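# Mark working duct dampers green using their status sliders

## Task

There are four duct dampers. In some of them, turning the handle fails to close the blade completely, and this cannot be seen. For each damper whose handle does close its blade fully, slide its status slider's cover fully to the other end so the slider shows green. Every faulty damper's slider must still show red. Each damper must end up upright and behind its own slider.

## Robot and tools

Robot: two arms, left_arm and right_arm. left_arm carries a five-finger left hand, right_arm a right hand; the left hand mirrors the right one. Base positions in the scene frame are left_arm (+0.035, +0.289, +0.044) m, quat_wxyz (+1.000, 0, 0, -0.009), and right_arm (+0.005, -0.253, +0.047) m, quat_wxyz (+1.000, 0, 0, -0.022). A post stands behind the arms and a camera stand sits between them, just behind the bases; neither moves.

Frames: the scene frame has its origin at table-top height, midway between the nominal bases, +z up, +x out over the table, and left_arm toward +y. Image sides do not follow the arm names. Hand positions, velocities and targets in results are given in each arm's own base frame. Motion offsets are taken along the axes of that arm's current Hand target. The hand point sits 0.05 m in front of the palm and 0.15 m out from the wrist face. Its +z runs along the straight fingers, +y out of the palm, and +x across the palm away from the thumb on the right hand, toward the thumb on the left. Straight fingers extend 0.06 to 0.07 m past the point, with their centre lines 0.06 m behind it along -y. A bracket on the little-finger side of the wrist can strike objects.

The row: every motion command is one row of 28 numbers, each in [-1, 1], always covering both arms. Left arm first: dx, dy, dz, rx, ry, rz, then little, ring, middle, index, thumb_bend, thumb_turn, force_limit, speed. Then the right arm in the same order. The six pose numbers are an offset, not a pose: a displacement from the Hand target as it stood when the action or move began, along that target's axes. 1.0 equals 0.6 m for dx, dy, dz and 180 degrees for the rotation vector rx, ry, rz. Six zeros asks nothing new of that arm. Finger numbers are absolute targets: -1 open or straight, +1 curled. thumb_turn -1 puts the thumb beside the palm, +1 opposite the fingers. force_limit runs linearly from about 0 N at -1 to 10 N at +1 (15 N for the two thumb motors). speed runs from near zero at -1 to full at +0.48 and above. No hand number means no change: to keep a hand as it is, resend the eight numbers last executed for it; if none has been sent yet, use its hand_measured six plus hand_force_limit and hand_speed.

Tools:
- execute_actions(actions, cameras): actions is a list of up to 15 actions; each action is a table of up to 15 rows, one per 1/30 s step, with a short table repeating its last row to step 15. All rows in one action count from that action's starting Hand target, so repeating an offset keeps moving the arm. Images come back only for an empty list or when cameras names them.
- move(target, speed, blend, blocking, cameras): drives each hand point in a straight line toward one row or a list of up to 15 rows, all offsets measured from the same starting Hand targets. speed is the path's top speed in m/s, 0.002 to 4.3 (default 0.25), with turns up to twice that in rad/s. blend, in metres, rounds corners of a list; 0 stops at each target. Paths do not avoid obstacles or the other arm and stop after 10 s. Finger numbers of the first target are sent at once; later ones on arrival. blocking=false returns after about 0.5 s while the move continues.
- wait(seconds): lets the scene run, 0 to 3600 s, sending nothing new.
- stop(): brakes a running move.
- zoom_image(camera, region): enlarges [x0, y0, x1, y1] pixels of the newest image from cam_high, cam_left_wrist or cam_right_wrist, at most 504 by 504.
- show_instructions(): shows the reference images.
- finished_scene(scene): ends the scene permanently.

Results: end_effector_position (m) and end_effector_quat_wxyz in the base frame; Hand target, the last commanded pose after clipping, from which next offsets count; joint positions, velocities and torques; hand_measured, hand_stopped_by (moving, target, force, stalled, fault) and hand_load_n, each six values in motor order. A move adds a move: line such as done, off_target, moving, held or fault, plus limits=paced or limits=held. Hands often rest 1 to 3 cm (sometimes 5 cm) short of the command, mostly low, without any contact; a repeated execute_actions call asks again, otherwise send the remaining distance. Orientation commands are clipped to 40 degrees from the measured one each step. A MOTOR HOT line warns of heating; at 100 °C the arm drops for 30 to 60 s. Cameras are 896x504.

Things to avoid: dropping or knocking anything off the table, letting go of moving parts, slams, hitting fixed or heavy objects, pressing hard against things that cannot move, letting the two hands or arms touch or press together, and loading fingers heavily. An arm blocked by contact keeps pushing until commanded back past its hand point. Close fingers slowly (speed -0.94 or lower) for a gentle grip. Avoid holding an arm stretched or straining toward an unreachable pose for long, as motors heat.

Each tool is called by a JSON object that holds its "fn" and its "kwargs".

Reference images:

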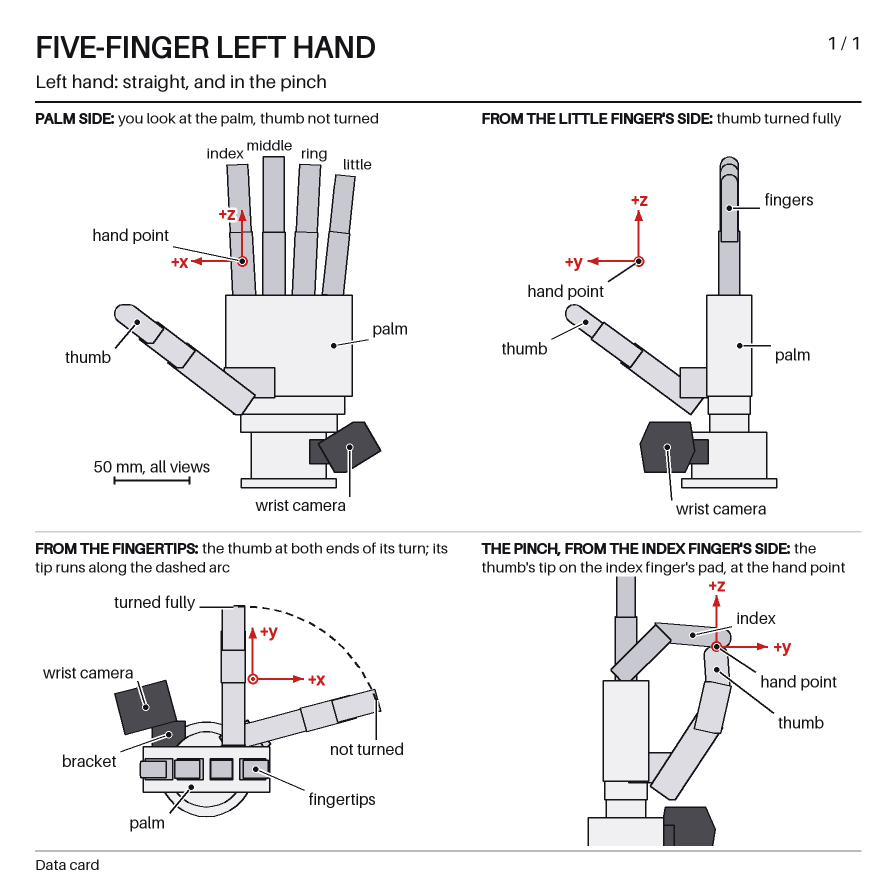

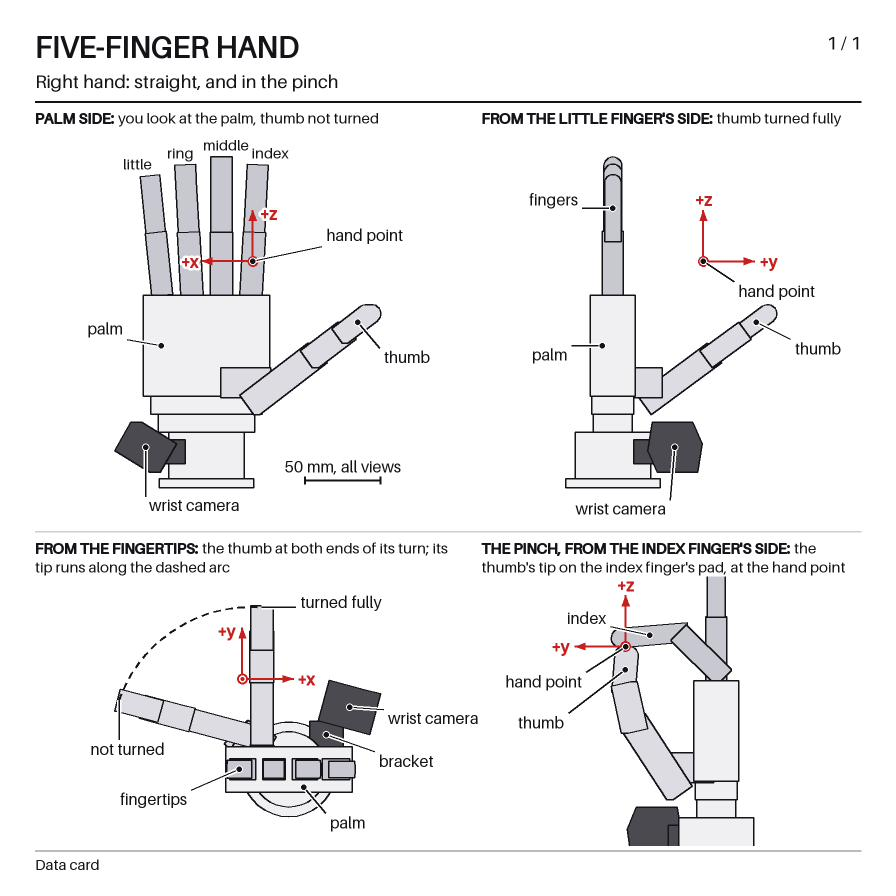

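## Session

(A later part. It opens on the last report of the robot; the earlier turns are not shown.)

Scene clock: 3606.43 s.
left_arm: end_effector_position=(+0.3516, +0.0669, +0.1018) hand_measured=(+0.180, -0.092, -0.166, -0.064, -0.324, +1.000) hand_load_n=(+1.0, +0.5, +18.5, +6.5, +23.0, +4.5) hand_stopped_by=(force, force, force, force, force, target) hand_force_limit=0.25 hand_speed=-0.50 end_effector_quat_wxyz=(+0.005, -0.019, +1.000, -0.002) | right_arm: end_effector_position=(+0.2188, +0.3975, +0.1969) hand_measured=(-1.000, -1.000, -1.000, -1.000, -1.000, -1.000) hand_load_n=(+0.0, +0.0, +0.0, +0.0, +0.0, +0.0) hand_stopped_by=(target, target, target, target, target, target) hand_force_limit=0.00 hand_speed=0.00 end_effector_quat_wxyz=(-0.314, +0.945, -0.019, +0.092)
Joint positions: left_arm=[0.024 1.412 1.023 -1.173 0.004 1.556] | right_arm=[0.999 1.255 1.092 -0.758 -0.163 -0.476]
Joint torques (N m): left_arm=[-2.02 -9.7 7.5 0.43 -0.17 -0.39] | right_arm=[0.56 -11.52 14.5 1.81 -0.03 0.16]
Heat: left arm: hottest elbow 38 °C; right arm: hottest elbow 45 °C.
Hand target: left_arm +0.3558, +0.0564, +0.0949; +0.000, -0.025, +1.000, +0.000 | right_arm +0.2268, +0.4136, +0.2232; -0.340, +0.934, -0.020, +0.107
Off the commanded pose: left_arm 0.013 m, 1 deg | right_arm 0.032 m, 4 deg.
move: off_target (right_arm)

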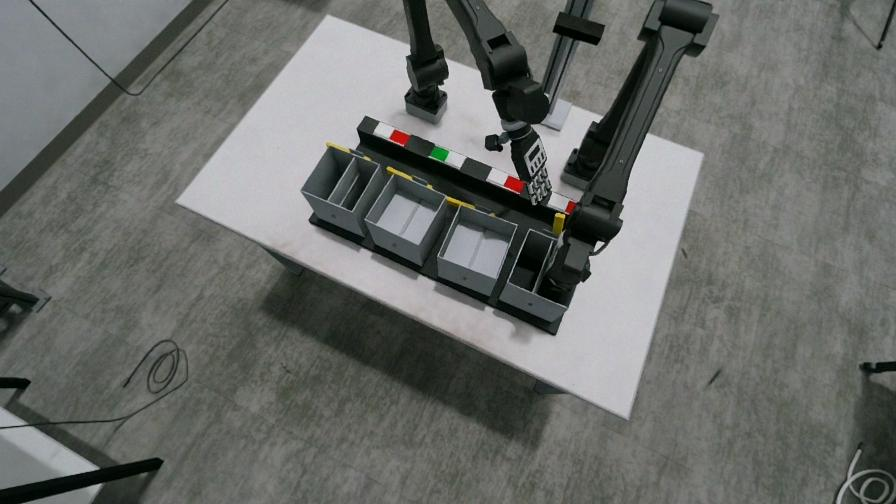

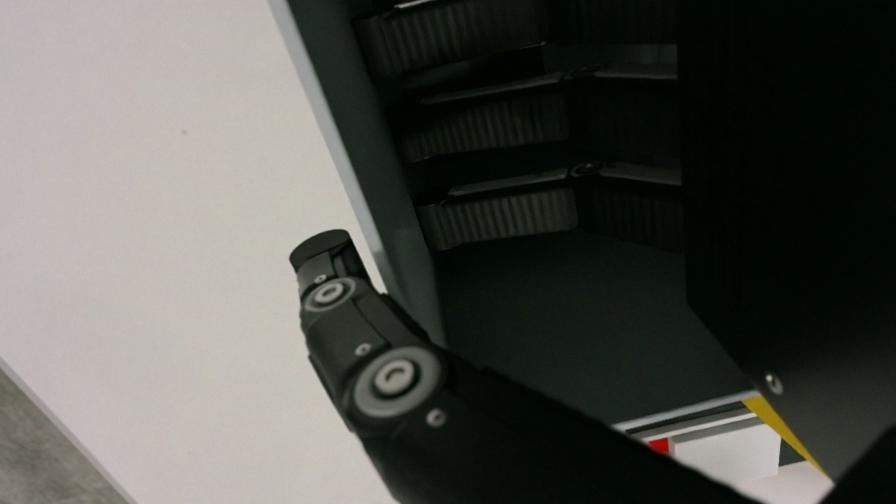

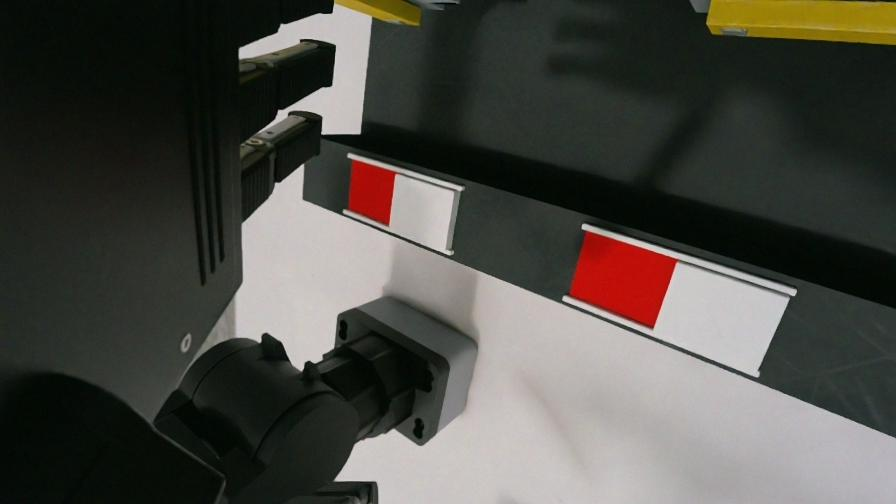

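{"fn": "move", "kwargs": {"target": [[0,0,0,0,0,0,0.5,0.5,0.5,0.5,0.65,1,0.25,-0.5,-0.0137,-0.1486,0.1238,0,0,0,-1,-1,-1,-1,-1,-1,0,0]], "speed": 0.15, "cameras": ["all"]}}

{"fn": "zoom_image", "kwargs": {"camera": "cam_high", "region": [430, 60, 650, 300]}}

Scene clock: 3616.63 s.
left_arm: end_effector_position=(+0.3517, +0.0666, +0.1019) hand_measured=(+0.180, -0.092, -0.166, -0.064, -0.324, +1.000) hand_load_n=(+1.5, +0.0, +18.5, +5.5, +22.5, +4.0) hand_stopped_by=(force, force, force, force, force, target) hand_force_limit=0.25 hand_speed=-0.50 end_effector_quat_wxyz=(+0.005, -0.019, +1.000, -0.001) | right_arm: end_effector_position=(+0.2236, +0.4816, +0.2047) hand_measured=(-1.000, -1.000, -1.000, -1.000, -1.000, -1.000) hand_load_n=(+0.0, +0.0, +0.0, -0.5, +0.0, +0.0) hand_stopped_by=(target, target, target, target, target, target) hand_force_limit=0.00 hand_speed=0.00 end_effector_quat_wxyz=(-0.321, +0.941, -0.015, +0.101)
Joint positions: left_arm=[0.022 1.412 1.023 -1.173 0.003 1.555] | right_arm=[1.093 1.435 1.276 -0.731 -0.1 -0.411]
Joint torques (N m): left_arm=[-1.85 -9.76 7.5 0.43 -0.14 -0.38] | right_arm=[0.73 -15.38 9.99 1.25 -0.15 0.02]
Heat: left arm: hottest elbow 38 °C; right arm: hottest elbow 47 °C.
Hand target: left_arm +0.3558, +0.0564, +0.0950; +0.000, -0.025, +1.000, +0.000 | right_arm +0.2242, +0.4760, +0.2063; -0.321, +0.941, -0.017, +0.102 (not the last commanded pose)
Off the commanded pose: left_arm 0.013 m, 1 deg | right_arm 0.052 m, 3 deg.
move: held (right_arm; a check stopped the path); limits=held
pose unreachable (right arm): on one or more control steps of this call, first in action 0 (counted from 0), this arm could not follow its commanded pose, so it was not sent that pose on those steps. It may still have moved: this result reports where it is.
cause: moving toward the commanded pose would bring a part of the arm too close to another arm (a part of this arm just beyond joint 4 (wrist pitch) and a part of the left arm just beyond its joint 3 (elbow), along the way the arms are being sent, or toward where that arm still pushes).

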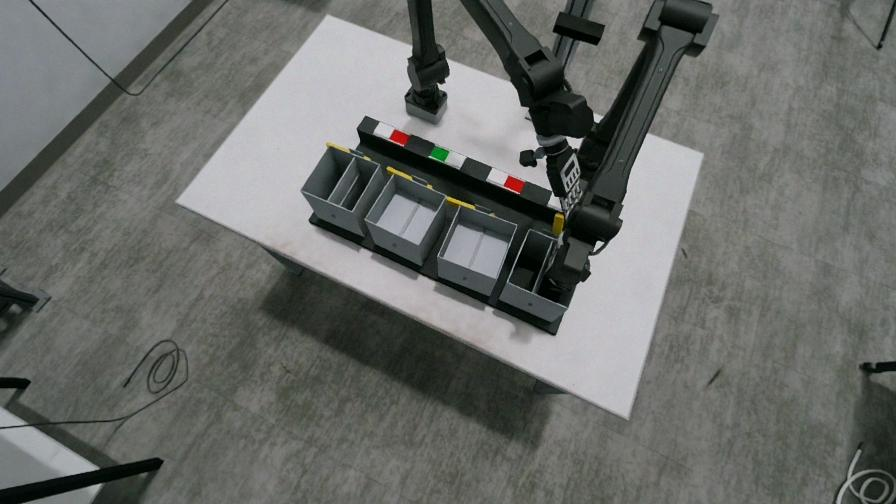

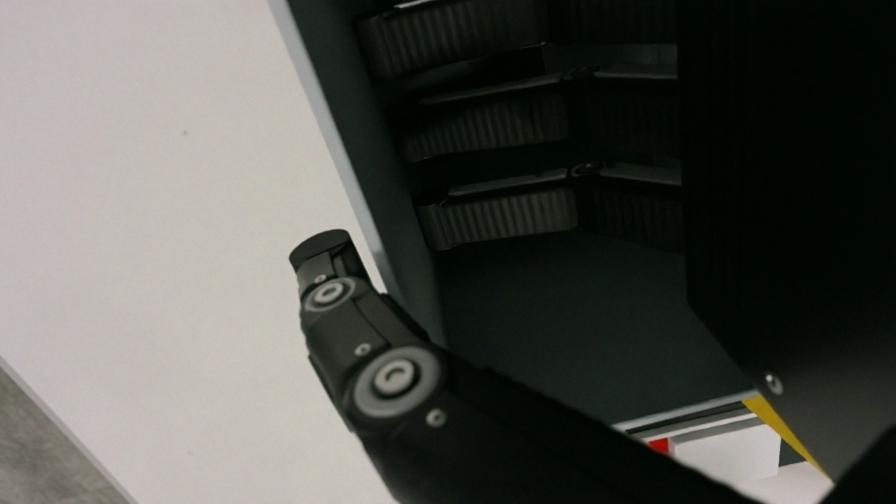

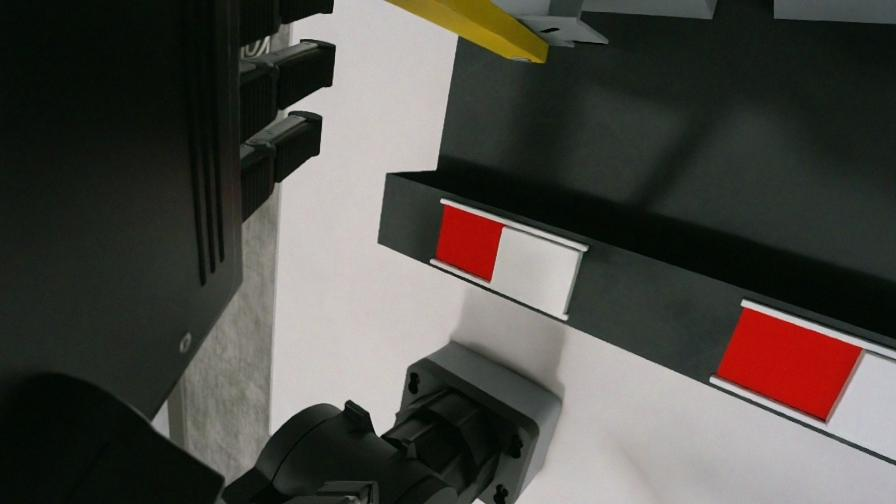

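Scaled by 2.100.

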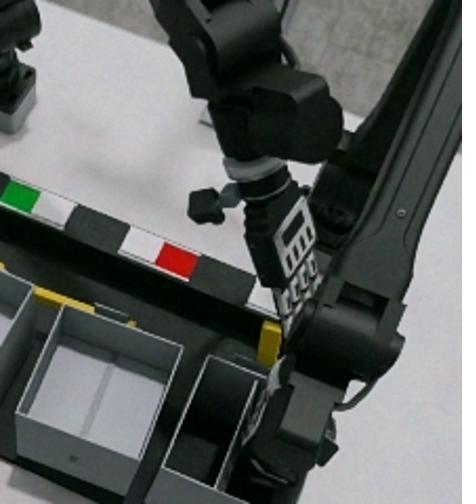

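{"fn": "execute_actions", "kwargs": {"actions": []}}

Scene clock: 3701.20 s.
left_arm: end_effector_position=(+0.3517, +0.0666, +0.1019) hand_measured=(+0.180, -0.092, -0.166, -0.064, -0.324, +1.000) hand_load_n=(+1.5, +0.5, +19.0, +5.5, +22.5, +4.0) hand_stopped_by=(force, force, force, force, force, target) hand_force_limit=0.25 hand_speed=-0.50 end_effector_quat_wxyz=(+0.005, -0.019, +1.000, -0.001) | right_arm: end_effector_position=(+0.2236, +0.4816, +0.2049) hand_measured=(-1.000, -1.000, -1.000, -1.000, -1.000, -1.000) hand_load_n=(+0.0, +0.0, +0.0, +0.0, +0.0, +0.0) hand_stopped_by=(target, target, target, target, target, target) hand_force_limit=0.00 hand_speed=0.00 end_effector_quat_wxyz=(-0.322, +0.941, -0.015, +0.101)
Joint positions: left_arm=[0.022 1.412 1.023 -1.173 0.003 1.555] | right_arm=[1.093 1.434 1.276 -0.731 -0.1 -0.411]
Joint velocities: within noise
Joint torques (N m): left_arm=[-1.85 -9.64 7.5 0.44 -0.14 -0.38] | right_arm=[0.26 -15.85 9.91 1.21 -0.11 0]
Heat: left arm: hottest elbow 37 °C; right arm: hottest elbow 44 °C.
Hand target: left_arm +0.3558, +0.0564, +0.0950; +0.000, -0.025, +1.000, +0.000 | right_arm +0.2242, +0.4760, +0.2064; -0.321, +0.941, -0.016, +0.102 (not the last commanded pose)
Off the commanded pose: left_arm 0.013 m, 1 deg | right_arm 0.052 m, 2 deg.

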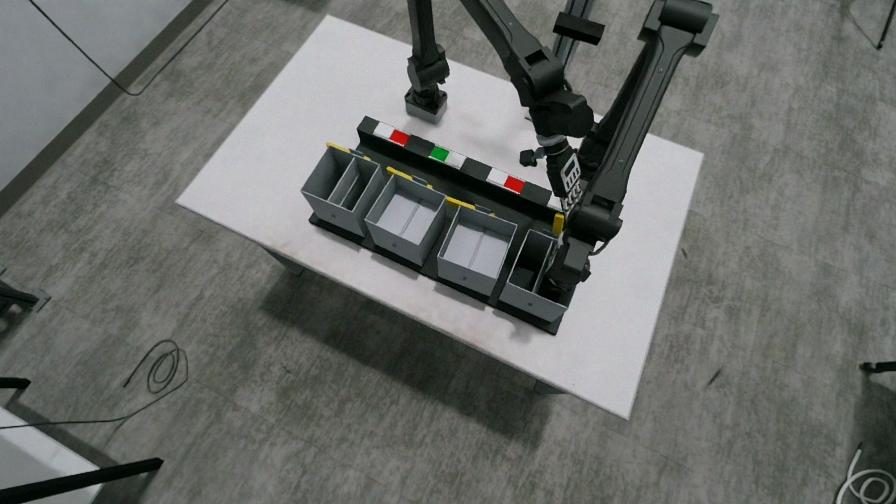

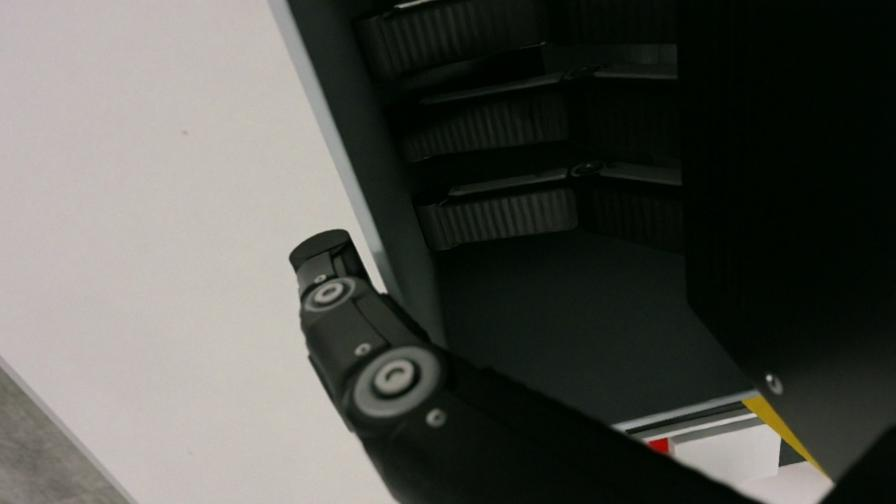

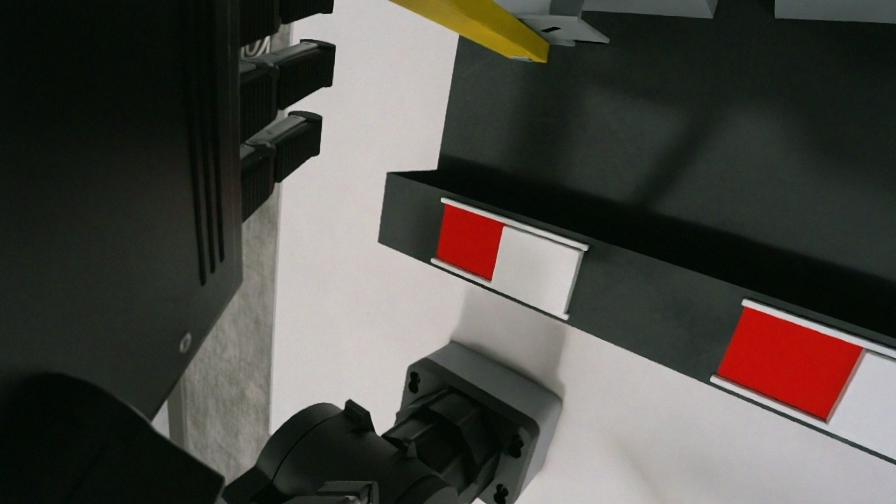

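{"fn": "move", "kwargs": {"target": [[0,0,0,0,0,0,0.5,0.5,0.5,0.5,0.65,1,0.25,-0.5, 0.015,-0.0135,0.0529,0.111,0,0,-1,-1,-1,-1,-1,-1,0,0]], "speed": 0.08, "cameras": ["all"]}}

Scene clock: 3820.40 s.
left_arm: end_effector_position=(+0.3517, +0.0666, +0.1019) hand_measured=(+0.180, -0.092, -0.166, -0.064, -0.324, +1.000) hand_load_n=(+1.5, +0.0, +18.5, +5.5, +22.5, +4.0) hand_stopped_by=(force, force, force, force, force, target) hand_force_limit=0.25 hand_speed=-0.50 end_effector_quat_wxyz=(+0.005, -0.019, +1.000, -0.001) | right_arm: end_effector_position=(+0.2357, +0.5029, +0.1836) hand_measured=(-1.000, -1.000, -1.000, -1.000, -1.000, -1.000) hand_load_n=(+0.0, +0.0, +0.0, +0.0, +0.0, +0.0) hand_stopped_by=(target, target, target, target, target, target) hand_force_limit=0.00 hand_speed=0.00 end_effector_quat_wxyz=(-0.472, +0.876, +0.008, +0.100)
Joint positions: left_arm=[0.022 1.412 1.023 -1.173 0.003 1.555] | right_arm=[1.025 1.379 1.029 -0.242 -0.292 -0.409]
Joint torques (N m): left_arm=[-1.9 -9.7 7.5 0.44 -0.14 -0.38] | right_arm=[0.15 -14.45 9.72 2.06 -0.27 0.09]
Heat: left arm: hottest elbow 37 °C; right arm: hottest elbow 43 °C.
Hand target: left_arm +0.3558, +0.0564, +0.0950; +0.000, -0.025, +1.000, +0.000 | right_arm +0.2389, +0.5007, +0.1883; -0.480, +0.871, +0.002, +0.103
Off the commanded pose: left_arm 0.013 m, 1 deg | right_arm 0.006 m, 1 deg.
move: done

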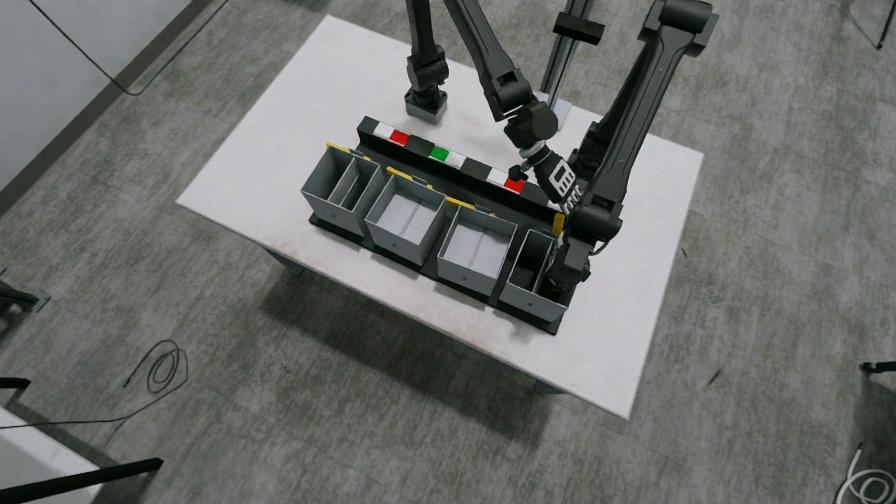

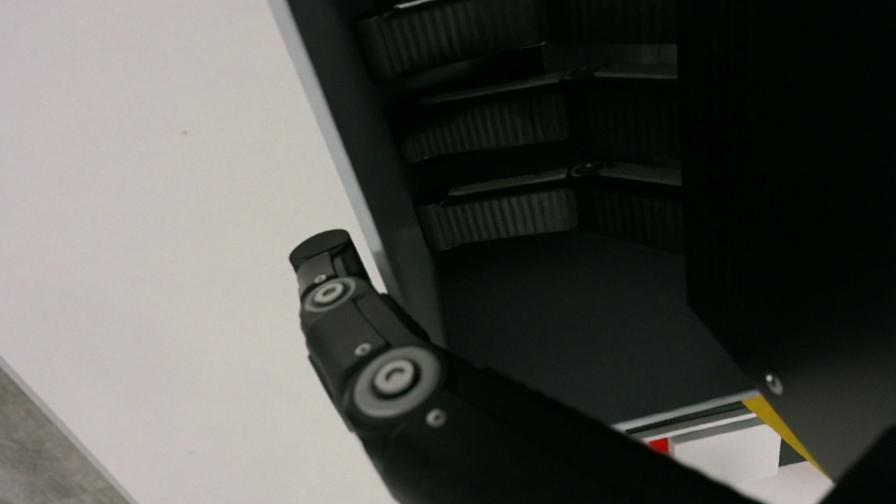

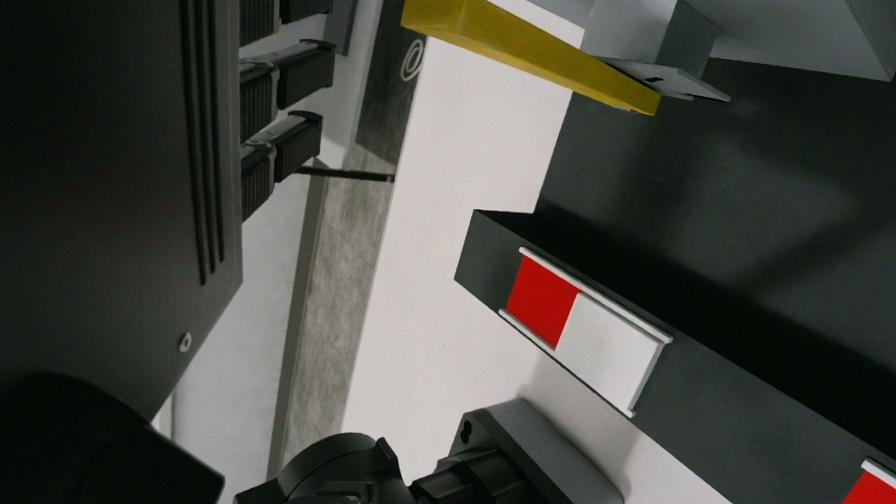

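{"fn": "zoom_image", "kwargs": {"camera": "cam_high", "region": [480, 110, 640, 340]}}

Scaled by 2.191.

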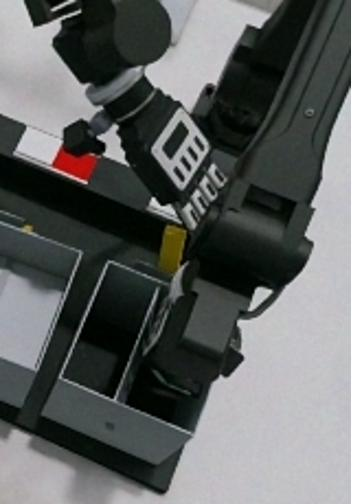

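{"fn": "move", "kwargs": {"target": [[0,0.033,0,0,0,0,0.5,0.5,0.5,0.5,0.65,1,0.25,-0.5, -0.0028,-0.0098,0.0149,0,0,0,-1,-1,-1,-1,-1,-1,0,0],[0,0.033,0,0,0,0,0.5,0.5,0.5,0.5,0.65,1,0.25,-0.5, -0.0176,0.0598,0.0581,0,0,0,-1,-1,-1,-1,-1,-1,0,0]], "speed": 0.06, "cameras": ["all"]}}

Scene clock: 3844.27 s.
left_arm: end_effector_position=(+0.3517, +0.0697, +0.1011) hand_measured=(+0.180, -0.092, -0.166, -0.064, -0.324, +1.000) hand_load_n=(+2.5, +0.0, +18.5, +7.0, +17.0, +3.5) hand_stopped_by=(force, force, force, force, force, target) hand_force_limit=0.25 hand_speed=-0.50 end_effector_quat_wxyz=(+0.005, -0.019, +1.000, -0.008) | right_arm: end_effector_position=(+0.2412, +0.5102, +0.1477) hand_measured=(-1.000, -1.000, -1.000, -1.000, -1.000, -1.000) hand_load_n=(+0.0, +0.0, +0.0, +0.0, +0.0, +0.0) hand_stopped_by=(target, target, target, target, target, target) hand_force_limit=0.00 hand_speed=0.00 end_effector_quat_wxyz=(-0.482, +0.870, +0.005, +0.107)
Joint positions: left_arm=[0.037 1.412 1.023 -1.173 0.016 1.57] | right_arm=[1.025 1.433 0.966 -0.096 -0.284 -0.401]
Joint torques (N m): left_arm=[1.14 -9.76 7.41 0.44 -0.61 -0.02] | right_arm=[1.73 -12.45 9.17 2.04 -0.11 0.13]
Heat: left arm: hottest elbow 37 °C; right arm: hottest elbow 43 °C.
Hand target: left_arm +0.3548, +0.0761, +0.0950; +0.000, -0.025, +1.000, +0.000 | right_arm +0.2384, +0.5115, +0.1383; -0.480, +0.871, +0.002, +0.103
Off the commanded pose: left_arm 0.009 m, 1 deg | right_arm 0.010 m, 1 deg.
move: done

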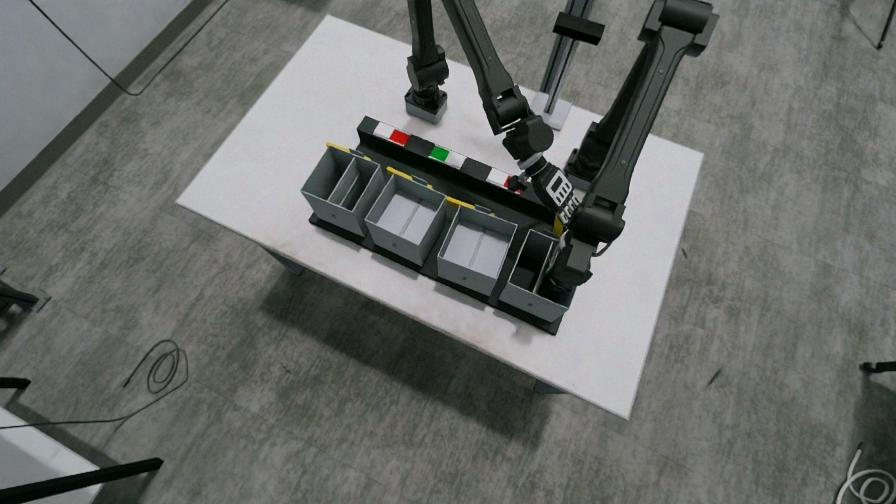

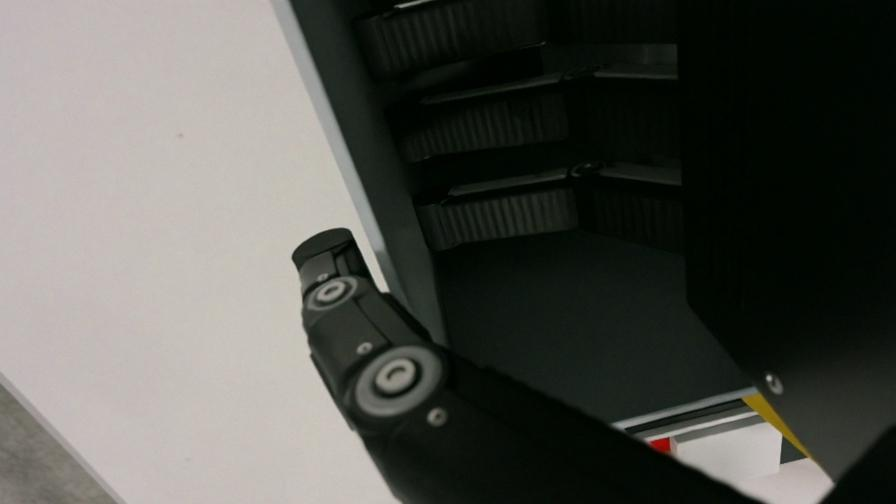

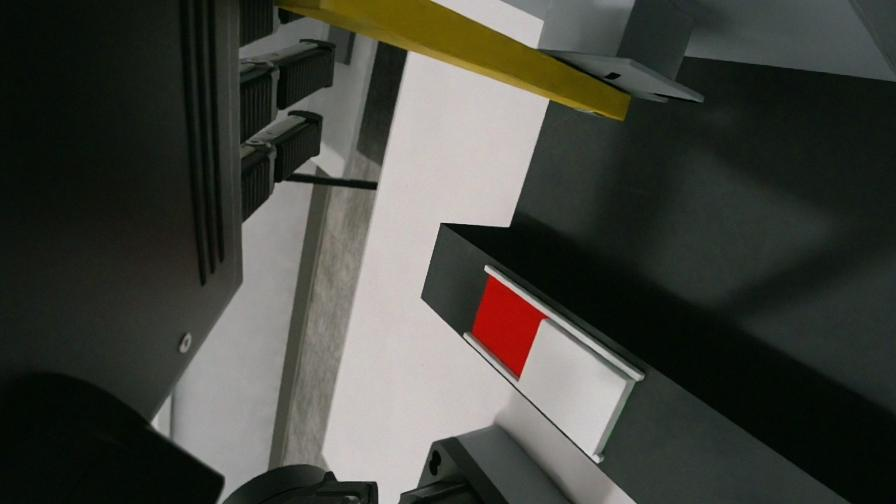

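{"fn": "move", "kwargs": {"target": [[0,0,0,0,0,0,0.5,0.5,0.5,0.5,0.65,1,0.25,-0.5, 0.0051,0.0578,-0.0337,0,0,0,-1,-1,-1,-1,-1,-1,0,0]], "speed": 0.06, "cameras": ["all"]}}

Scene clock: 3862.87 s.
left_arm: end_effector_position=(+0.3517, +0.0697, +0.1011) hand_measured=(+0.180, -0.092, -0.166, -0.064, -0.324, +1.000) hand_load_n=(+2.5, +0.0, +18.0, +7.0, +17.0, +4.5) hand_stopped_by=(force, force, force, force, force, target) hand_force_limit=0.25 hand_speed=-0.50 end_effector_quat_wxyz=(+0.005, -0.019, +1.000, -0.008) | right_arm: end_effector_position=(+0.2365, +0.4947, +0.1483) hand_measured=(-1.000, -1.000, -1.000, -1.000, -1.000, -1.000) hand_load_n=(+0.0, +0.5, +0.0, +0.0, +0.0, -0.5) hand_stopped_by=(target, target, target, target, target, target) hand_force_limit=0.00 hand_speed=0.00 end_effector_quat_wxyz=(-0.504, +0.856, +0.017, +0.108)
Joint positions: left_arm=[0.037 1.412 1.023 -1.173 0.016 1.57] | right_arm=[1.003 1.385 0.89 -0.022 -0.331 -0.413]
Joint torques (N m): left_arm=[1.14 -9.82 7.41 0.44 -0.61 -0.02] | right_arm=[-0.91 -10.87 6.91 1.11 0.11 0.02]
Heat: left arm: hottest elbow 37 °C; right arm: hottest elbow 42 °C.
Hand target: left_arm +0.3548, +0.0761, +0.0950; +0.000, -0.025, +1.000, +0.000 | right_arm +0.2414, +0.4756, +0.1204; -0.480, +0.871, +0.002, +0.103
Off the commanded pose: left_arm 0.009 m, 1 deg | right_arm 0.034 m, 4 deg.
move: off_target (right_arm)

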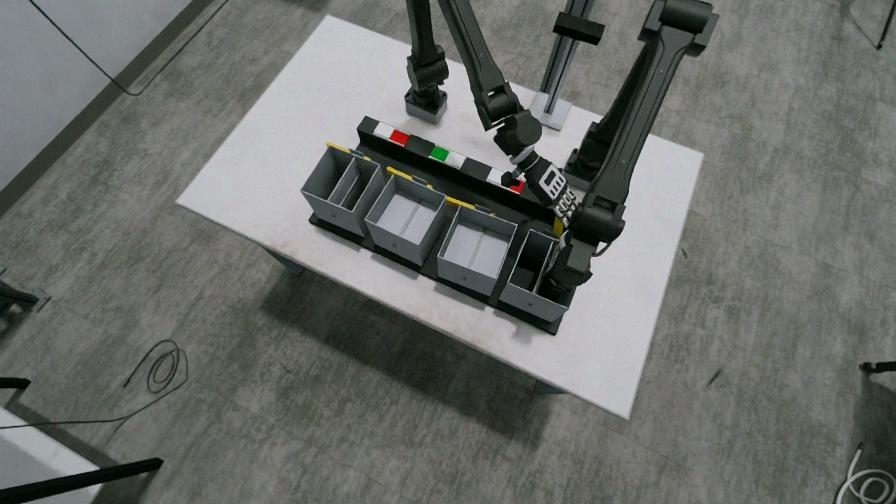

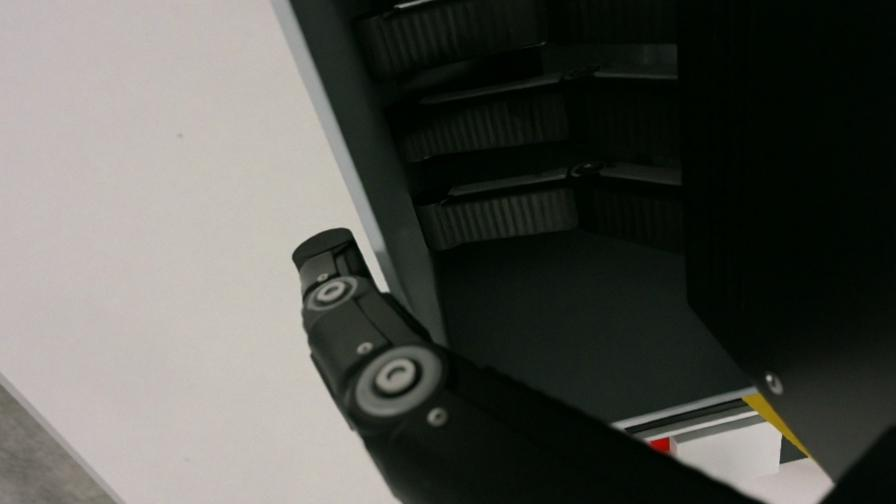

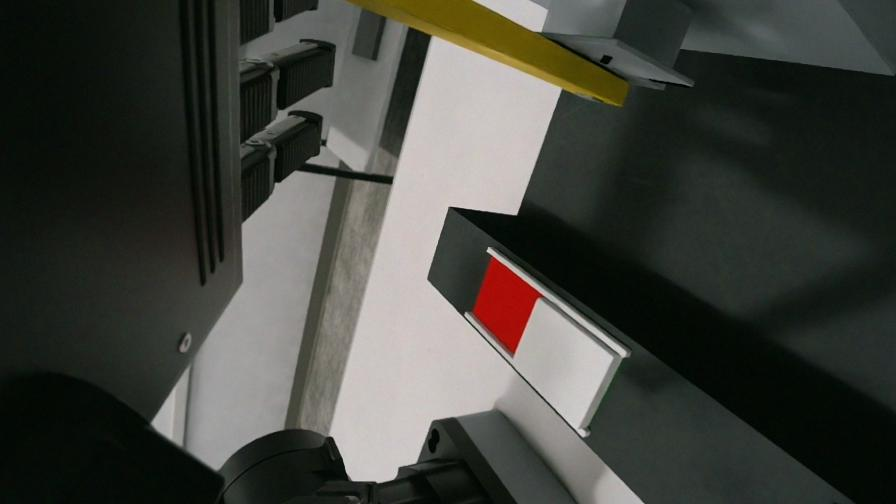

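{"fn": "move", "kwargs": {"target": [[0,0,0,0,0,0,0.5,0.5,0.5,0.5,0.65,1,0.25,-0.5, 0.0045,0.0617,-0.0433,0,0,0,-1,-1,-1,-1,-1,-1,0,0]], "speed": 0.06, "cameras": ["all"]}}

Scene clock: 3873.23 s.
left_arm: end_effector_position=(+0.3517, +0.0695, +0.1011) hand_measured=(+0.180, -0.092, -0.166, -0.064, -0.324, +1.000) hand_load_n=(+2.0, +0.0, +18.0, +7.5, +16.5, +4.5) hand_stopped_by=(force, force, force, force, force, target) hand_force_limit=0.25 hand_speed=-0.50 end_effector_quat_wxyz=(+0.005, -0.019, +1.000, -0.009) | right_arm: end_effector_position=(+0.2389, +0.4599, +0.1546) hand_measured=(-1.000, -1.000, -1.000, -1.000, -1.000, -1.000) hand_load_n=(+0.0, +1.0, +0.0, +0.0, +0.0, +0.0) hand_stopped_by=(target, target, target, target, target, target) hand_force_limit=0.00 hand_speed=0.00 end_effector_quat_wxyz=(-0.526, +0.842, +0.029, +0.119)
Joint positions: left_arm=[0.037 1.412 1.023 -1.173 0.017 1.57] | right_arm=[0.945 1.293 0.792 0.029 -0.395 -0.45]
Joint torques (N m): left_arm=[1.14 -9.82 7.42 0.43 -0.64 -0.02] | right_arm=[-2.08 -7.59 6.02 0.39 0.61 -0.02]
Heat: left arm: hottest elbow 37 °C; right arm: hottest elbow 41 °C.
Hand target: left_arm +0.3548, +0.0761, +0.0949; +0.000, -0.025, +1.000, +0.000 | right_arm +0.2432, +0.4337, +0.1035; -0.480, +0.871, +0.002, +0.103
Off the commanded pose: left_arm 0.009 m, 1 deg | right_arm 0.058 m, 7 deg.
move: off_target (right_arm)

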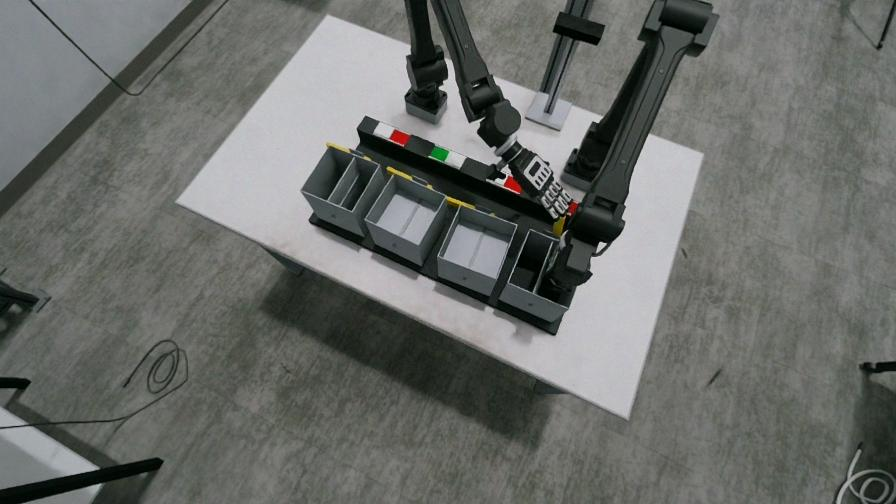

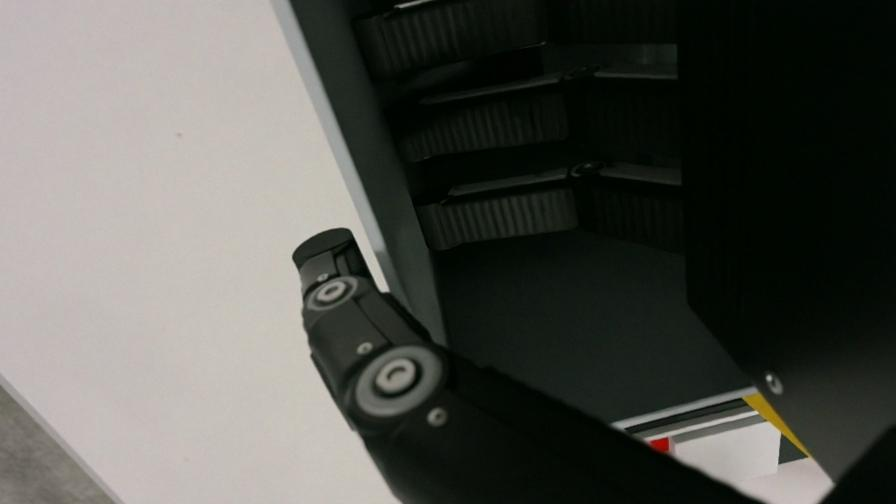

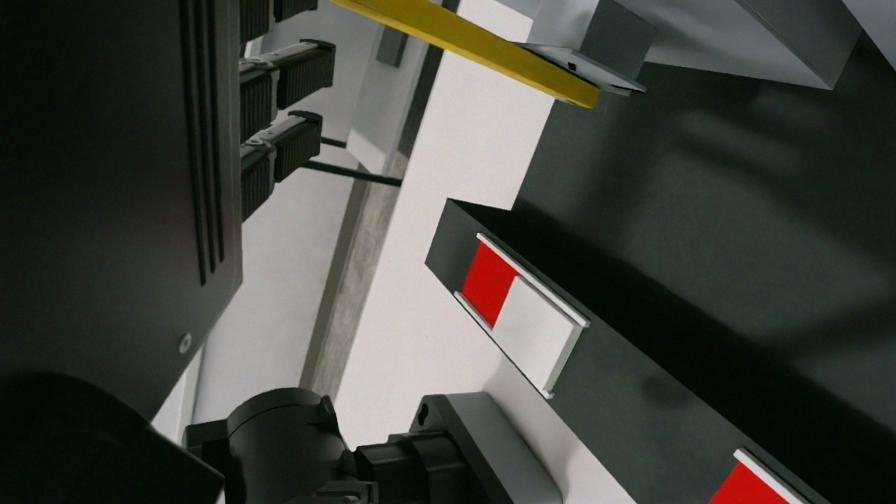

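{"fn": "zoom_image", "kwargs": {"camera": "cam_high", "region": [480, 130, 640, 300]}}

{"fn": "zoom_image", "kwargs": {"camera": "cam_right_wrist", "region": [220, 0, 680, 260]}}

Scaled by 2.965.

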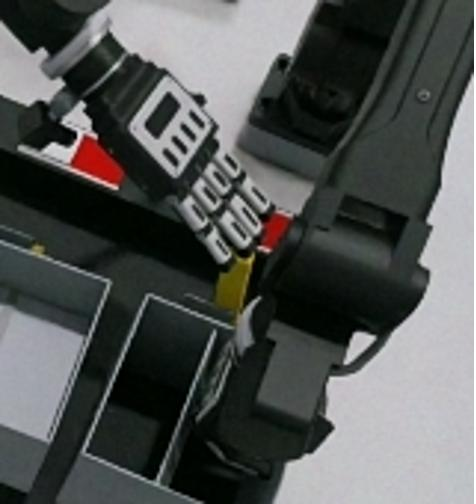

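Scaled by 1.096.

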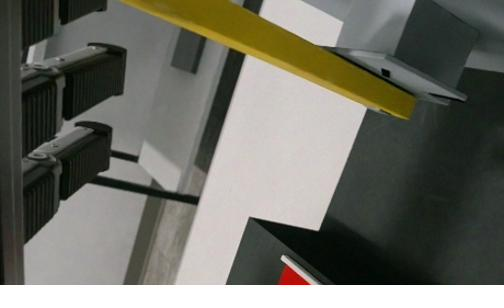

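{"fn": "move", "kwargs": {"target": [[0,0,0,0,0,0,0.5,0.5,0.5,0.5,0.65,1,0.25,-0.5, 0.0181,-0.1794,-0.024,0,0,0,-1,-1,-1,-1,-1,-1,0,0]], "speed": 0.12, "cameras": ["all"]}}

{"fn": "zoom_image", "kwargs": {"camera": "cam_high", "region": [480, 130, 640, 300]}}

Scene clock: 3939.23 s.
left_arm: end_effector_position=(+0.3517, +0.0695, +0.1011) hand_measured=(+0.180, -0.092, -0.166, -0.064, -0.324, +1.000) hand_load_n=(+2.0, +0.0, +18.0, +7.5, +16.5, +4.5) hand_stopped_by=(force, force, force, force, force, target) hand_force_limit=0.25 hand_speed=-0.50 end_effector_quat_wxyz=(+0.005, -0.019, +1.000, -0.009) | right_arm: end_effector_position=(+0.2361, +0.4631, +0.1848) hand_measured=(-1.000, -1.000, -1.000, -1.000, -1.000, -1.000) hand_load_n=(+0.0, -0.5, +0.0, +0.0, +0.0, +0.0) hand_stopped_by=(target, target, target, target, target, target) hand_force_limit=0.00 hand_speed=0.00 end_effector_quat_wxyz=(-0.470, +0.877, +0.000, +0.100)
Joint positions: left_arm=[0.037 1.412 1.023 -1.173 0.017 1.57] | right_arm=[0.976 1.29 0.952 -0.266 -0.322 -0.426]
Joint torques (N m): left_arm=[1.2 -9.82 7.42 0.44 -0.64 -0.03] | right_arm=[1.79 -10.52 14.87 1.21 -0.12 0.13]
Heat: left arm: hottest elbow 37 °C; right arm: hottest elbow 38 °C.
Hand target: left_arm +0.3548, +0.0761, +0.0949; +0.000, -0.025, +1.000, +0.000 | right_arm +0.2403, +0.4787, +0.2028; -0.480, +0.871, +0.002, +0.103
Off the commanded pose: left_arm 0.009 m, 1 deg | right_arm 0.024 m, 1 deg.
move: off_target (right_arm)

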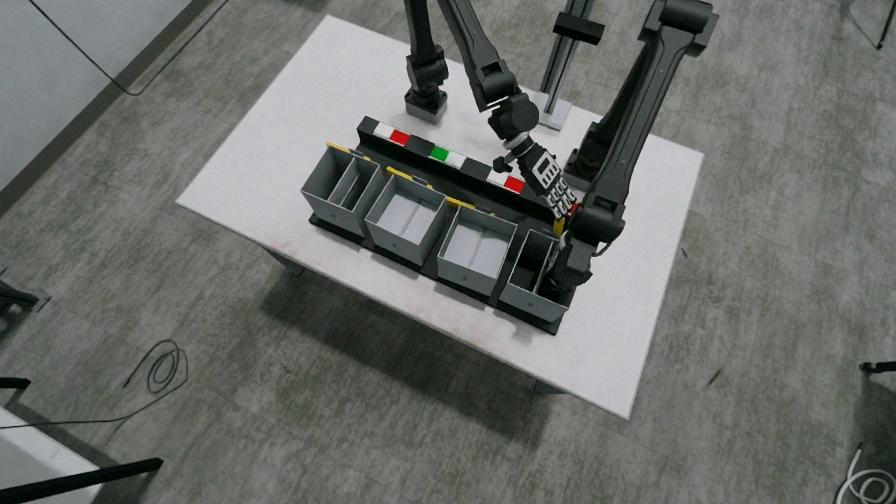

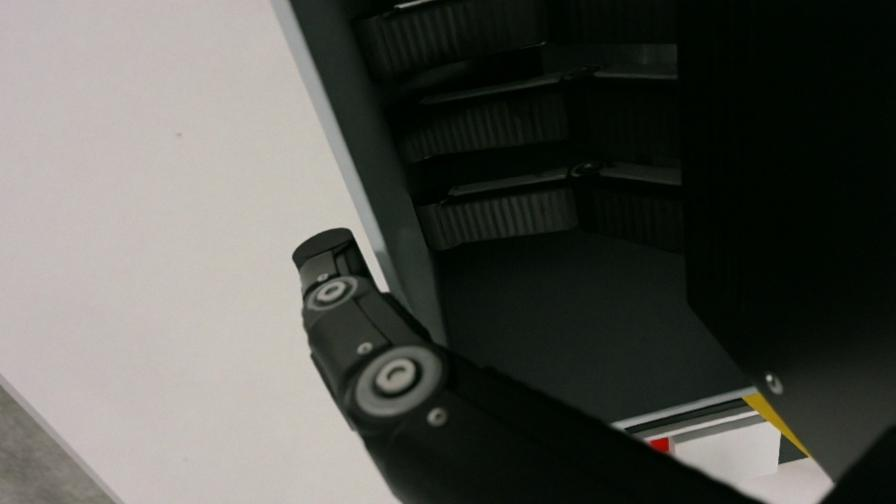

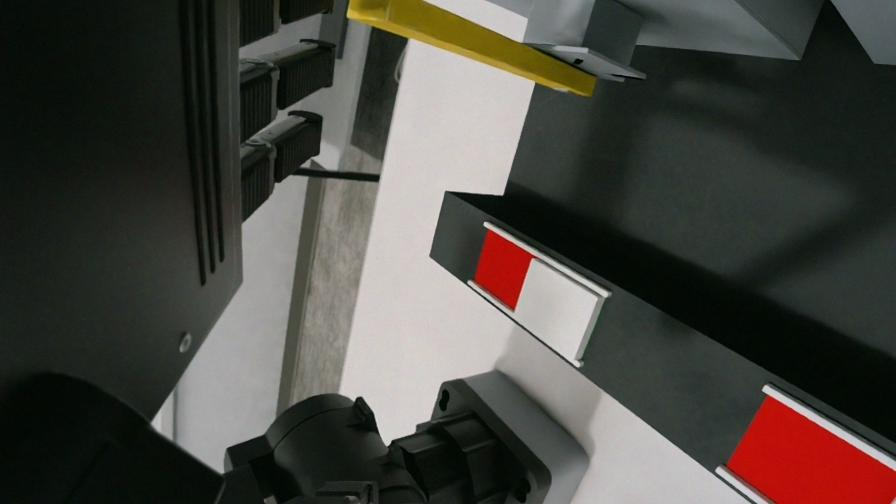

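Scaled by 2.965.

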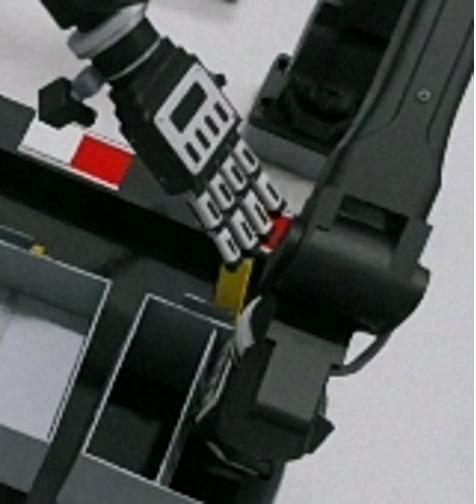

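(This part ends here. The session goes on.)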